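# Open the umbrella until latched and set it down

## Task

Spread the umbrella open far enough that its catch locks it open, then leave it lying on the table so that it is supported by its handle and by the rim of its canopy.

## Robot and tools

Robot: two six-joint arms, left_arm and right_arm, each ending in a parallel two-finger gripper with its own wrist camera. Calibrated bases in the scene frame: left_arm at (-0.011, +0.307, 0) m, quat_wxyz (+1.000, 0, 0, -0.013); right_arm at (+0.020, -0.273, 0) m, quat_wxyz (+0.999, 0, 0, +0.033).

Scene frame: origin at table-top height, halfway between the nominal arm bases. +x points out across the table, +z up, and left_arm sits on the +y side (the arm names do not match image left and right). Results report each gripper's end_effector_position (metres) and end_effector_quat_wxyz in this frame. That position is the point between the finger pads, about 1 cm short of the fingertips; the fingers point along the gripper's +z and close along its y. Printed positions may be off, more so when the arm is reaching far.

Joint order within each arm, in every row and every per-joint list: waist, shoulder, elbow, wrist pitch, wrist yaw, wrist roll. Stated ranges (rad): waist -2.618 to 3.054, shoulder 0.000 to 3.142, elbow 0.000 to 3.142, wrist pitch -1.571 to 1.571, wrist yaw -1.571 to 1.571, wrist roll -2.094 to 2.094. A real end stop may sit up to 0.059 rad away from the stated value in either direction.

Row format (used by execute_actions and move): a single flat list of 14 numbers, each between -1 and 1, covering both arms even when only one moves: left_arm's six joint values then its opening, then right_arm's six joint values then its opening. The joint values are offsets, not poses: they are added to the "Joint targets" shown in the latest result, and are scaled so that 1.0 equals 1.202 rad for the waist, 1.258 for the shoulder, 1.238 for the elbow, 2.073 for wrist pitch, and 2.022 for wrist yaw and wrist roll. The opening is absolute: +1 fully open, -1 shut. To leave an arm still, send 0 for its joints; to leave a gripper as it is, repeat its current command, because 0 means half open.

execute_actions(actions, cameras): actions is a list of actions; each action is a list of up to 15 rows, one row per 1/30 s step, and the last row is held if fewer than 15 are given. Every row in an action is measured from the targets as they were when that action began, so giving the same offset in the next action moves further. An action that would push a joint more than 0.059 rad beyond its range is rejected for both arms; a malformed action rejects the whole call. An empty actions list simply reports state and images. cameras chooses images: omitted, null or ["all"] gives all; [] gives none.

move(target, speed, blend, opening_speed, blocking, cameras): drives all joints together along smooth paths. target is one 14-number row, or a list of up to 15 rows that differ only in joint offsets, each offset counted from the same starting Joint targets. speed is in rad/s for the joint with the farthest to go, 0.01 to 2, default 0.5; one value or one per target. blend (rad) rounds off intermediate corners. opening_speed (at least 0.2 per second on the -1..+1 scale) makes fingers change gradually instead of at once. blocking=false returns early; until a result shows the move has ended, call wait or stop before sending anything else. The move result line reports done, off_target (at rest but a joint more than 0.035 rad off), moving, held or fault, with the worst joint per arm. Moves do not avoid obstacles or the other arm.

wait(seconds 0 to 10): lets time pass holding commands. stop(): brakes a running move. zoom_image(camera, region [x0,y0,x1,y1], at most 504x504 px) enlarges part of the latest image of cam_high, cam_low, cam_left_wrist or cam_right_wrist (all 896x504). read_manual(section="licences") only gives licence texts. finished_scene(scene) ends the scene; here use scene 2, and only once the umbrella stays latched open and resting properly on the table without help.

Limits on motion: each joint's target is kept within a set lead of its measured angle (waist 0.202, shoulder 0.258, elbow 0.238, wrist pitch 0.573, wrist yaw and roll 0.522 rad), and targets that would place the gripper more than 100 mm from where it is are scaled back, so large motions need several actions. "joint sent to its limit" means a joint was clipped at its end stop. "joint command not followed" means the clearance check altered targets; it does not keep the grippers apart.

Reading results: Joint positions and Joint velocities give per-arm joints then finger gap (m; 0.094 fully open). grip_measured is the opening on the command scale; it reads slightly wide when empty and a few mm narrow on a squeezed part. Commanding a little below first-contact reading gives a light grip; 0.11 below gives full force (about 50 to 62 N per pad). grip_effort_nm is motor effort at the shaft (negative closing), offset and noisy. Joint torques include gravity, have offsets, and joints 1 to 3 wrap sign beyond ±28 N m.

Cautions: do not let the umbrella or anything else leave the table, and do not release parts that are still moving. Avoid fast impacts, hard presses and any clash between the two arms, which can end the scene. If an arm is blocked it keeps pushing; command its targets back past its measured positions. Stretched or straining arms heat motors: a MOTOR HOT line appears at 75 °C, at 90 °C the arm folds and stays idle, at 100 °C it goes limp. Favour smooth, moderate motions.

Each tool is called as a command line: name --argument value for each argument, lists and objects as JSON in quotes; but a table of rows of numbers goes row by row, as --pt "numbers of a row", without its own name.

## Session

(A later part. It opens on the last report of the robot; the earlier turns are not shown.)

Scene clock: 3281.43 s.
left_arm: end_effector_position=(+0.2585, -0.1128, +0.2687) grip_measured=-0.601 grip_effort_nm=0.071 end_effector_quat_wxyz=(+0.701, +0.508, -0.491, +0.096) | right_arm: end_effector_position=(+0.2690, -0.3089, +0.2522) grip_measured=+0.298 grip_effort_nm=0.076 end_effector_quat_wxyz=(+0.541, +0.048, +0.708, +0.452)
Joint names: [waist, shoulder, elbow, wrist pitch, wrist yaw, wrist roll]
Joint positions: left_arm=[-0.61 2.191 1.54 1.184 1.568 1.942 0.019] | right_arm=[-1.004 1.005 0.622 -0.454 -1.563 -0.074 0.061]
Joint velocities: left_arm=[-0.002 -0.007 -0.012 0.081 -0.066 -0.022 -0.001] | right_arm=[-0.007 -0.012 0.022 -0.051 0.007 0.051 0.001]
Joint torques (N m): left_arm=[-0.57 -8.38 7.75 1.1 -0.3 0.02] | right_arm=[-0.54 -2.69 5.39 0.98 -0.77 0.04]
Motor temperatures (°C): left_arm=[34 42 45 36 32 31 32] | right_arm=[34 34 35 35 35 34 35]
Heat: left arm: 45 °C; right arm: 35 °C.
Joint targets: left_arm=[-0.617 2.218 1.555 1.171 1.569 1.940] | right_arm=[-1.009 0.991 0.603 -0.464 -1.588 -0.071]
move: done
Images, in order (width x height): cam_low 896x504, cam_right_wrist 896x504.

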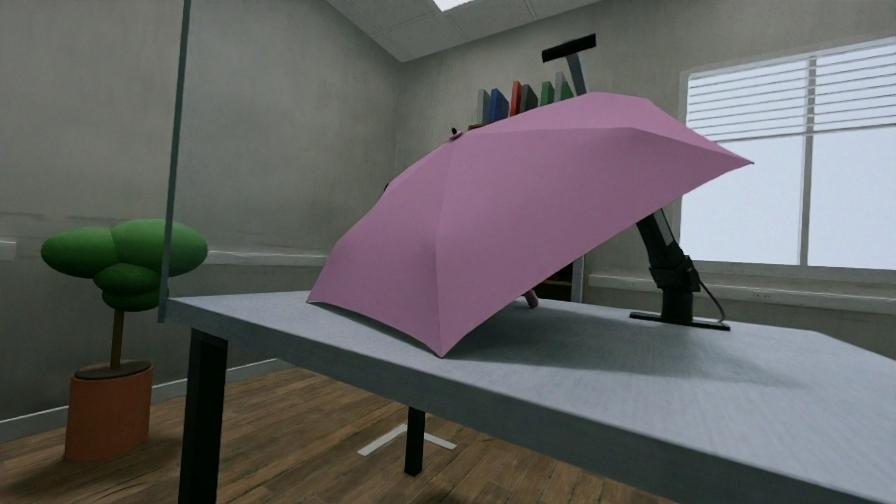

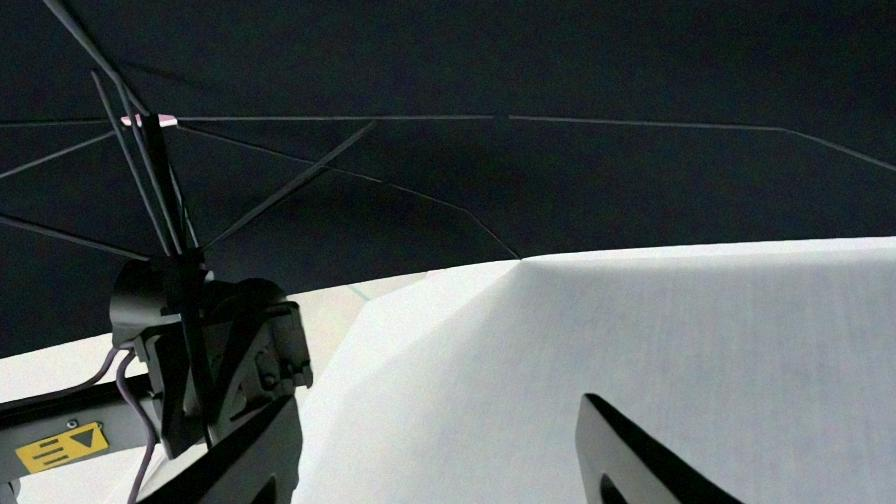

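move --target '[0.0133, -0.0477, -0.0242, 0, 0, 0, 0.2, 0,0,0,0,0,0,0.3]' --opening_speed 0.8 --speed 0.1 --cameras '["cam_right_wrist", "cam_left_wrist"]'

Scene clock: 3288.50 s.
left_arm: end_effector_position=(+0.2600, -0.1119, +0.2687) grip_measured=+0.199 grip_effort_nm=0.066 end_effector_quat_wxyz=(+0.701, +0.509, -0.490, +0.097) | right_arm: end_effector_position=(+0.2690, -0.3089, +0.2522) grip_measured=+0.298 grip_effort_nm=0.085 end_effector_quat_wxyz=(+0.541, +0.048, +0.708, +0.452)
Joint names: [waist, shoulder, elbow, wrist pitch, wrist yaw, wrist roll]
Joint positions: left_arm=[-0.607 2.191 1.54 1.184 1.568 1.942 0.056] | right_arm=[-1.004 1.005 0.622 -0.454 -1.563 -0.074 0.061]
Joint velocities: left_arm=[-0.017 -0.012 -0.012 0.007 0.037 -0.022 0] | right_arm=[0.007 0.002 -0.022 0.037 -0.066 0.022 0.001]
Joint torques (N m): left_arm=[0.54 -12.79 5.38 1.1 -0.29 0.03] | right_arm=[-0.47 -2.69 5.34 0.98 -0.77 0.05]
Motor temperatures (°C): left_arm=[34 42 45 36 32 31 32] | right_arm=[34 34 35 35 35 34 35]
Heat: left arm: 45 °C; right arm: 35 °C.
Joint targets: left_arm=[-0.601 2.158 1.525 1.171 1.569 1.940] | right_arm=[-1.009 0.991 0.603 -0.464 -1.588 -0.071]
move: done
Images, in order (width x height): cam_left_wrist 896x504, cam_right_wrist 896x504.

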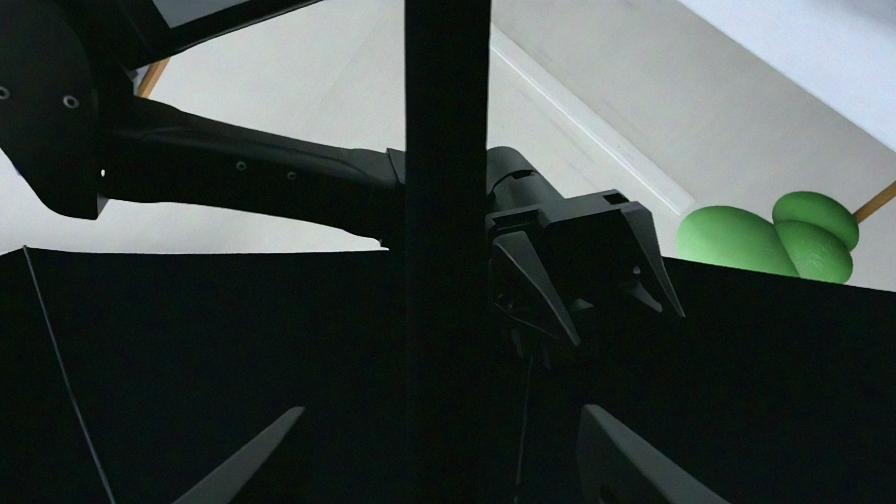

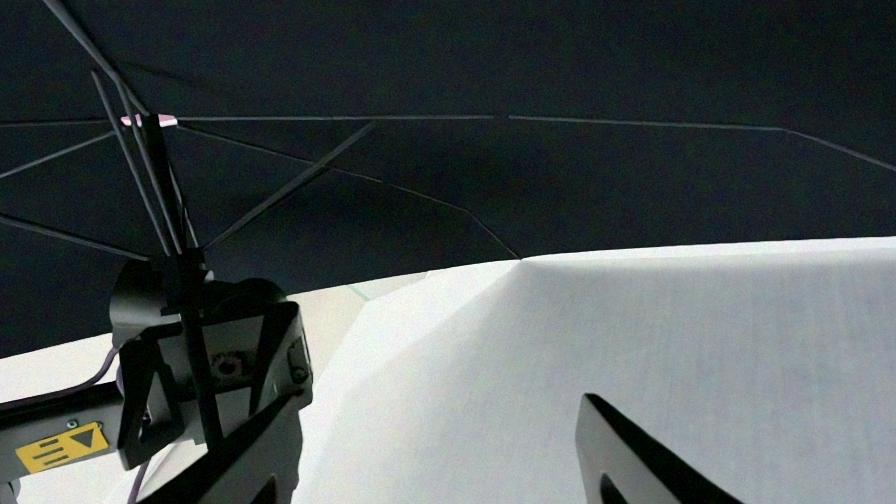

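move --pt "0.0907 -0.0533 -0.0751 0.0159 0 0 0.2 0 0 0 0 0 0 0.3" --pt "0.1847 -0.1002 -0.1502 0.0328 0 0 0.2 0 0 0 0 0 0 0.3" --speed 0.15 --blend 0.03 --cameras '["cam_right_wrist", "cam_left_wrist", "cam_low"]'

Scene clock: 3292.47 s.
left_arm: end_effector_position=(+0.3147, -0.0269, +0.2753) grip_measured=+0.199 grip_effort_nm=0.071 end_effector_quat_wxyz=(+0.685, +0.560, -0.431, +0.177) | right_arm: end_effector_position=(+0.2690, -0.3089, +0.2522) grip_measured=+0.298 grip_effort_nm=0.081 end_effector_quat_wxyz=(+0.541, +0.048, +0.708, +0.452)
Joint names: [waist, shoulder, elbow, wrist pitch, wrist yaw, wrist roll]
Joint positions: left_arm=[-0.381 2.061 1.359 1.241 1.568 1.942 0.056] | right_arm=[-1.004 1.005 0.622 -0.454 -1.563 -0.074 0.061]
Joint velocities: left_arm=[0.012 -0.002 -0.012 0.037 -0.037 -0.007 0] | right_arm=[-0.022 0.007 -0.012 -0.051 -0.037 -0.037 0]
Joint torques (N m): left_arm=[0.25 -11.51 4.86 1.2 -0.3 0.03] | right_arm=[-0.54 -2.66 5.34 0.97 -0.76 0.04]
Motor temperatures (°C): left_arm=[34 42 45 36 32 31 32] | right_arm=[34 34 35 35 35 34 35]
Heat: left arm: 45 °C; right arm: 35 °C.
Joint targets: left_arm=[-0.379 2.032 1.339 1.239 1.569 1.940] | right_arm=[-1.009 0.991 0.603 -0.464 -1.588 -0.071]
move: done
Images, in order (width x height): cam_low 896x504, cam_left_wrist 896x504, cam_right_wrist 896x504.

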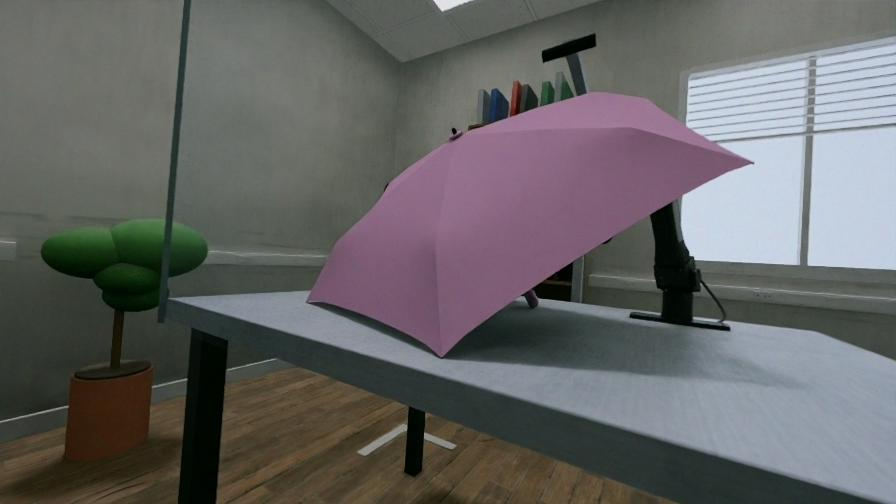

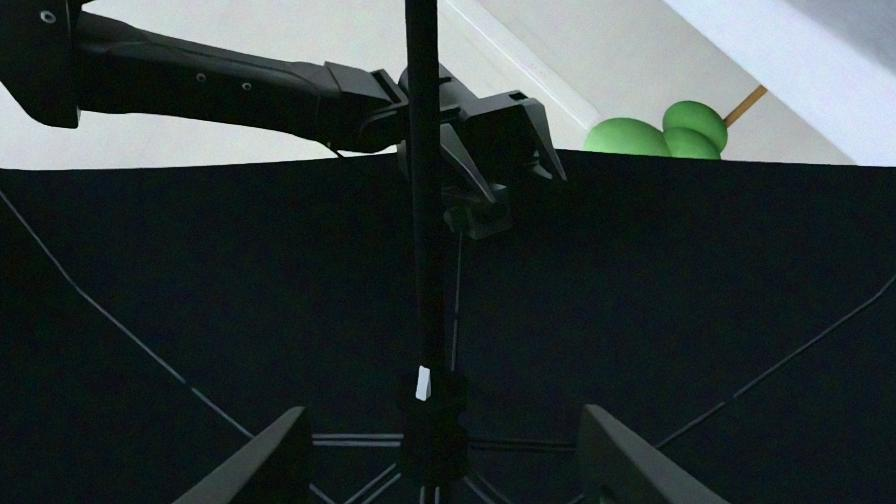

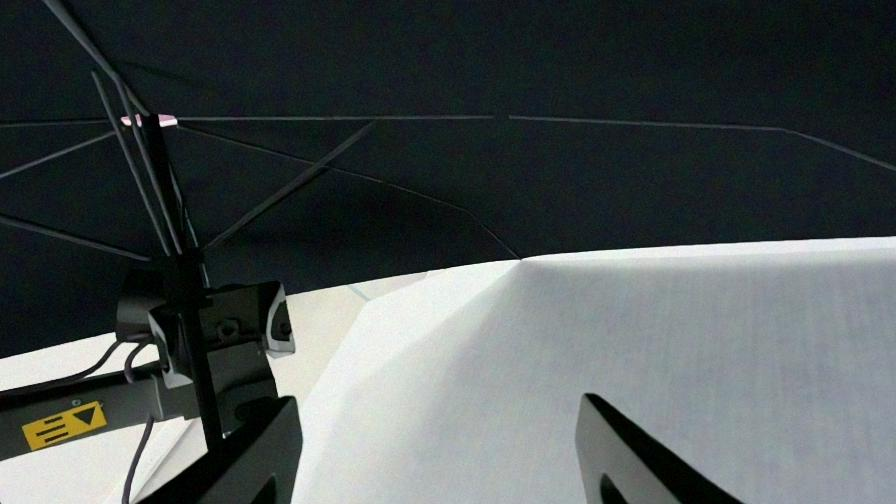

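move --target '[0.2305, -0.6089, -0.6066, -0.0077, 0, 0, 0.2, 0,0,0,0,0,0,0.3]' --speed 0.4 --cameras '["cam_right_wrist", "cam_left_wrist", "cam_low", "cam_high"]'

Scene clock: 3296.93 s.
left_arm: end_effector_position=(+0.1958, +0.0995, +0.3043) grip_measured=+0.199 grip_effort_nm=0.066 end_effector_quat_wxyz=(+0.651, +0.607, -0.361, +0.278) | right_arm: end_effector_position=(+0.2690, -0.3089, +0.2522) grip_measured=+0.298 grip_effort_nm=0.076 end_effector_quat_wxyz=(+0.541, +0.048, +0.708, +0.452)
Joint names: [waist, shoulder, elbow, wrist pitch, wrist yaw, wrist roll]
Joint positions: left_arm=[-0.11 1.279 0.607 1.242 1.568 1.942 0.056] | right_arm=[-1.004 1.005 0.622 -0.454 -1.563 -0.074 0.061]
Joint velocities: left_arm=[-0.007 -0.022 -0.012 -0.051 -0.051 0.037 0] | right_arm=[-0.002 0.027 -0.012 0.007 -0.007 0.037 0.001]
Joint torques (N m): left_arm=[0.7 -4.07 5 1 -0.31 0.04] | right_arm=[-0.5 -2.65 5.34 0.99 -0.77 0.04]
Motor temperatures (°C): left_arm=[34 42 45 36 32 31 32] | right_arm=[34 34 34 35 35 34 35]
Heat: left arm: 45 °C; right arm: 35 °C.
Joint targets: left_arm=[-0.102 1.266 0.588 1.223 1.569 1.940] | right_arm=[-1.009 0.991 0.603 -0.464 -1.588 -0.071]
move: done

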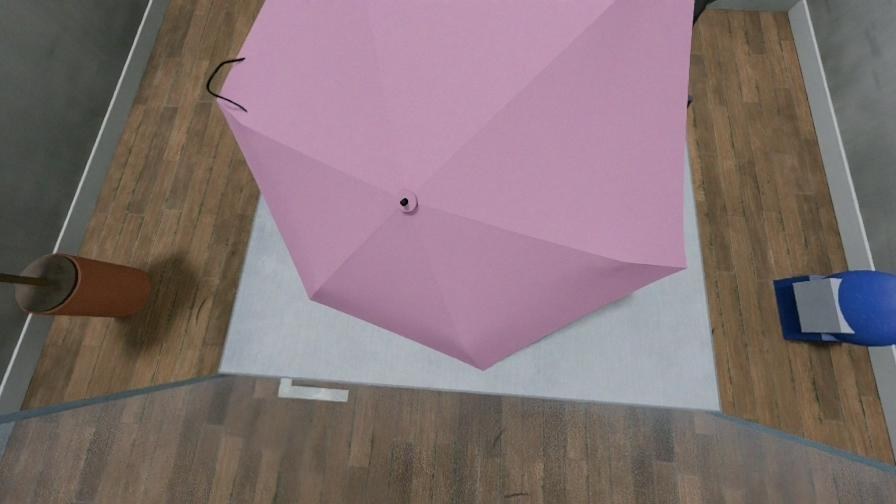

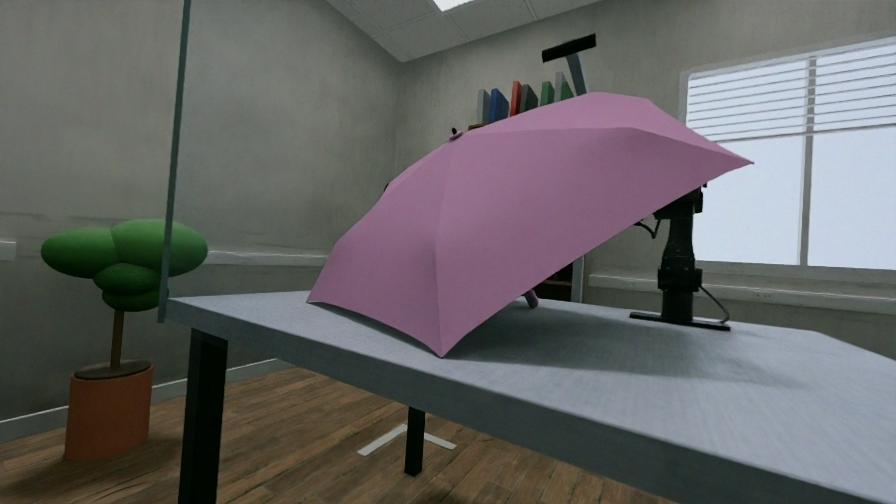

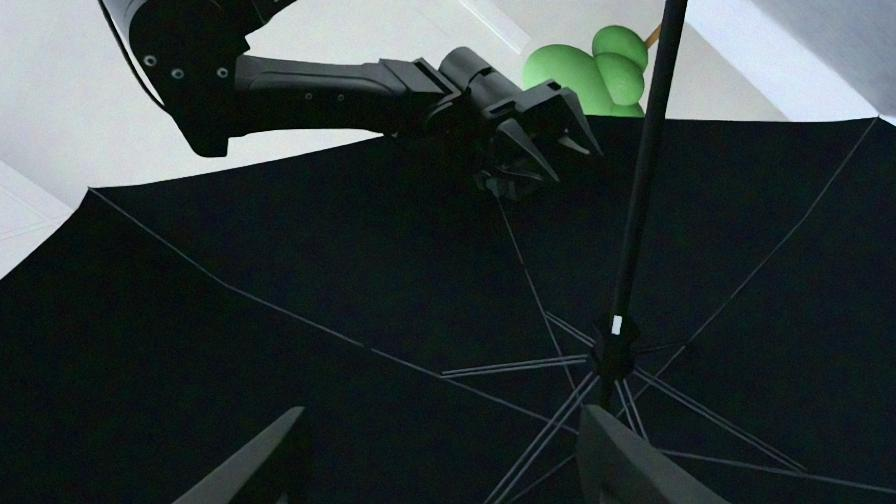

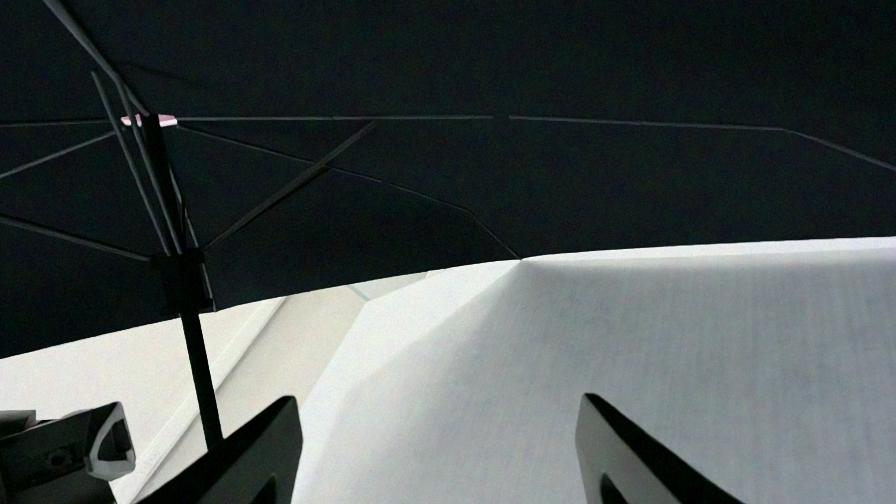

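move --target '[0, 0, 0, 0, 0, 0, 0.2, 0, -0.209, -0.275, 0.0405, 0, 0, 0.3]' --speed 0.25 --cameras '["cam_right_wrist", "cam_left_wrist", "cam_low", "cam_high"]'

Scene clock: 3316.17 s.
left_arm: end_effector_position=(+0.1958, +0.0995, +0.3043) grip_measured=+0.199 grip_effort_nm=0.066 end_effector_quat_wxyz=(+0.651, +0.607, -0.361, +0.278) | right_arm: end_effector_position=(+0.2346, -0.2621, +0.1876) grip_measured=+0.298 grip_effort_nm=0.071 end_effector_quat_wxyz=(+0.537, +0.054, +0.707, +0.456)
Joint names: [waist, shoulder, elbow, wrist pitch, wrist yaw, wrist roll]
Joint positions: left_arm=[-0.11 1.279 0.607 1.242 1.568 1.942 0.056] | right_arm=[-1.004 0.738 0.28 -0.395 -1.563 -0.074 0.061]
Joint velocities: left_arm=[-0.012 -0.002 0.012 -0.007 -0.022 -0.095 0] | right_arm=[0.007 0.002 0.002 0.081 -0.066 0.007 0]
Joint torques (N m): left_arm=[0.7 -4.05 4.98 1.01 -0.31 0.03] | right_arm=[-0.51 -0.61 5.38 1.21 -0.76 0.05]
Motor temperatures (°C): left_arm=[34 41 44 36 32 31 32] | right_arm=[34 34 34 35 35 34 34]
Heat: left arm: 44 °C; right arm: 35 °C.
Joint targets: left_arm=[-0.102 1.266 0.588 1.223 1.569 1.940] | right_arm=[-1.009 0.728 0.262 -0.380 -1.587 -0.071]
move: done

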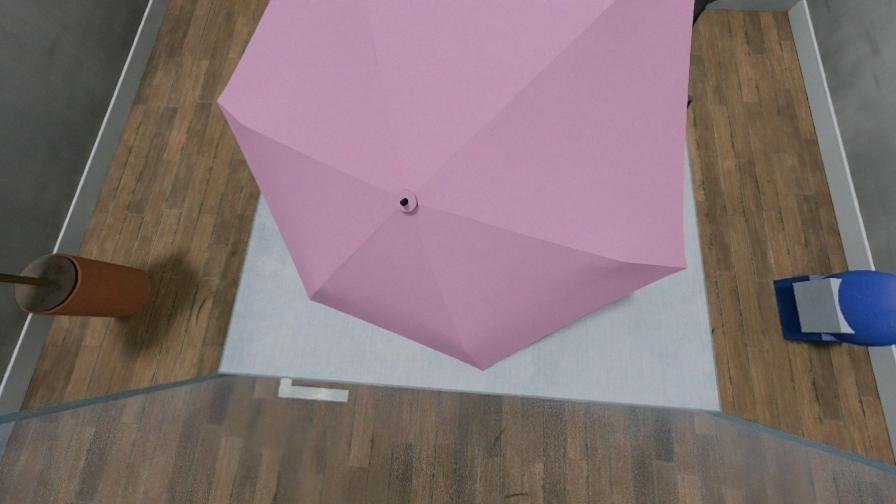

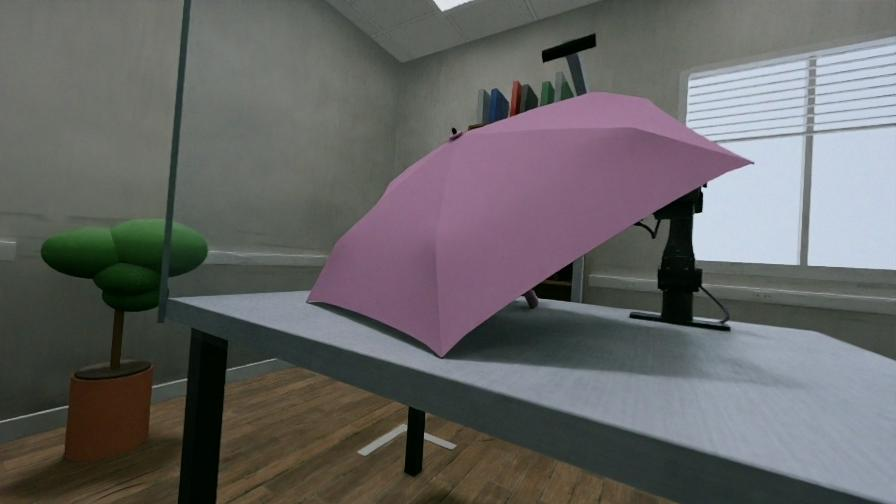

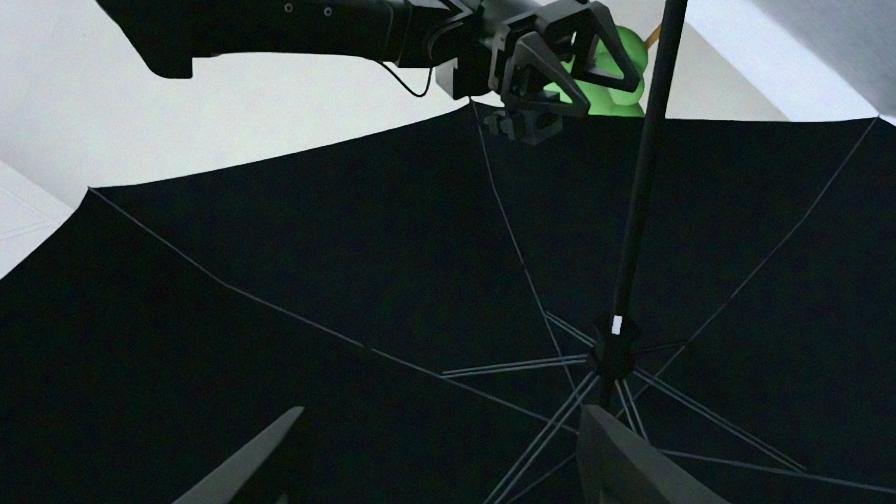

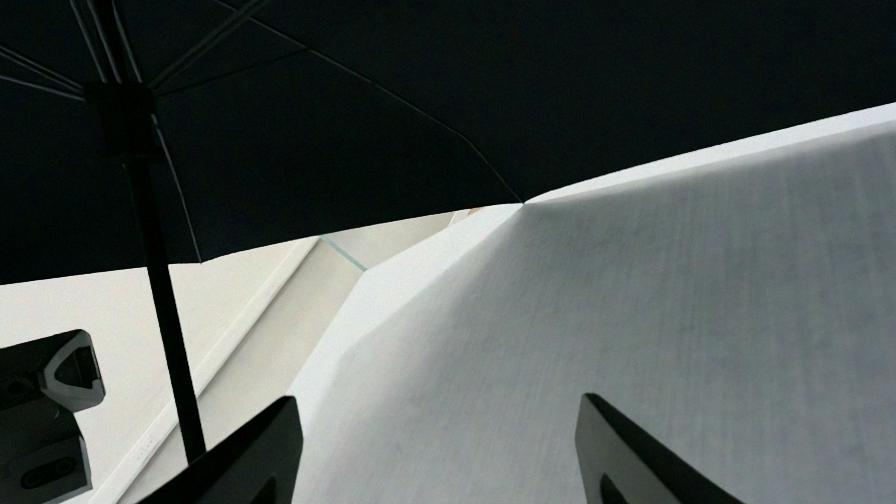

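zoom_image --camera "cam_left_wrist" --region '[520, 260, 720, 440]'

zoom_image --camera "cam_low" --region '[290, 250, 590, 370]'

Scaled by 2.520 from the camera's 896x504 image, which has a finer 1280x720 frame.

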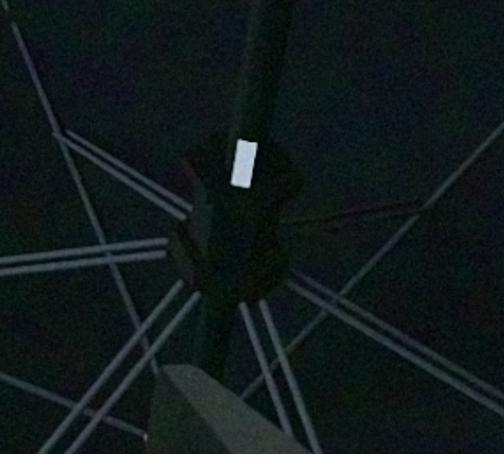

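Scaled by 1.680 from the camera's 896x504 image, which has a finer 1280x720 frame.

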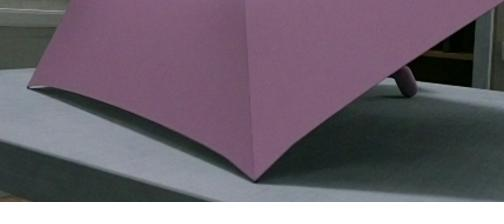

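wait --seconds 1 --cameras '["cam_low"]'

Scene clock: 3321.10 s.
left_arm: end_effector_position=(+0.1958, +0.0995, +0.3043) grip_measured=+0.199 grip_effort_nm=0.061 end_effector_quat_wxyz=(+0.651, +0.607, -0.361, +0.278) | right_arm: end_effector_position=(+0.2346, -0.2621, +0.1876) grip_measured=+0.298 grip_effort_nm=0.081 end_effector_quat_wxyz=(+0.538, +0.053, +0.707, +0.456)
Joint names: [waist, shoulder, elbow, wrist pitch, wrist yaw, wrist roll]
Joint positions: left_arm=[-0.11 1.279 0.607 1.242 1.568 1.942 0.056] | right_arm=[-1.004 0.738 0.28 -0.394 -1.563 -0.074 0.061]
Joint velocities: left_arm=[0.012 0.012 -0.017 0.081 -0.022 -0.051 -0.001] | right_arm=[0.002 -0.002 -0.007 -0.007 -0.066 -0.095 0]
Joint torques (N m): left_arm=[0.7 -4.05 4.97 1 -0.32 0.03] | right_arm=[-0.51 -0.54 5.42 1.19 -0.76 0.05]
Motor temperatures (°C): left_arm=[34 41 44 36 32 31 32] | right_arm=[34 34 34 35 35 34 34]
Heat: left arm: 44 °C; right arm: 35 °C.
Joint targets: left_arm=[-0.102 1.266 0.588 1.223 1.569 1.940] | right_arm=[-1.009 0.728 0.262 -0.380 -1.587 -0.071]
Tool commands: left_gripper/opening=+0.2 right_gripper/opening=+0.3
wait: 1.00 s; at rest from the start
Images, in order (width x height): cam_low 896x504.

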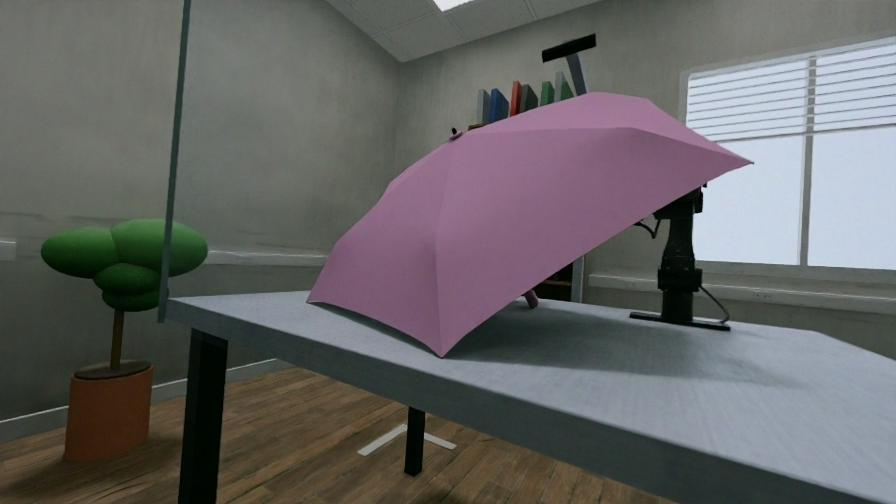

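finished_scene --scene 2

The scene is finished: the task was done.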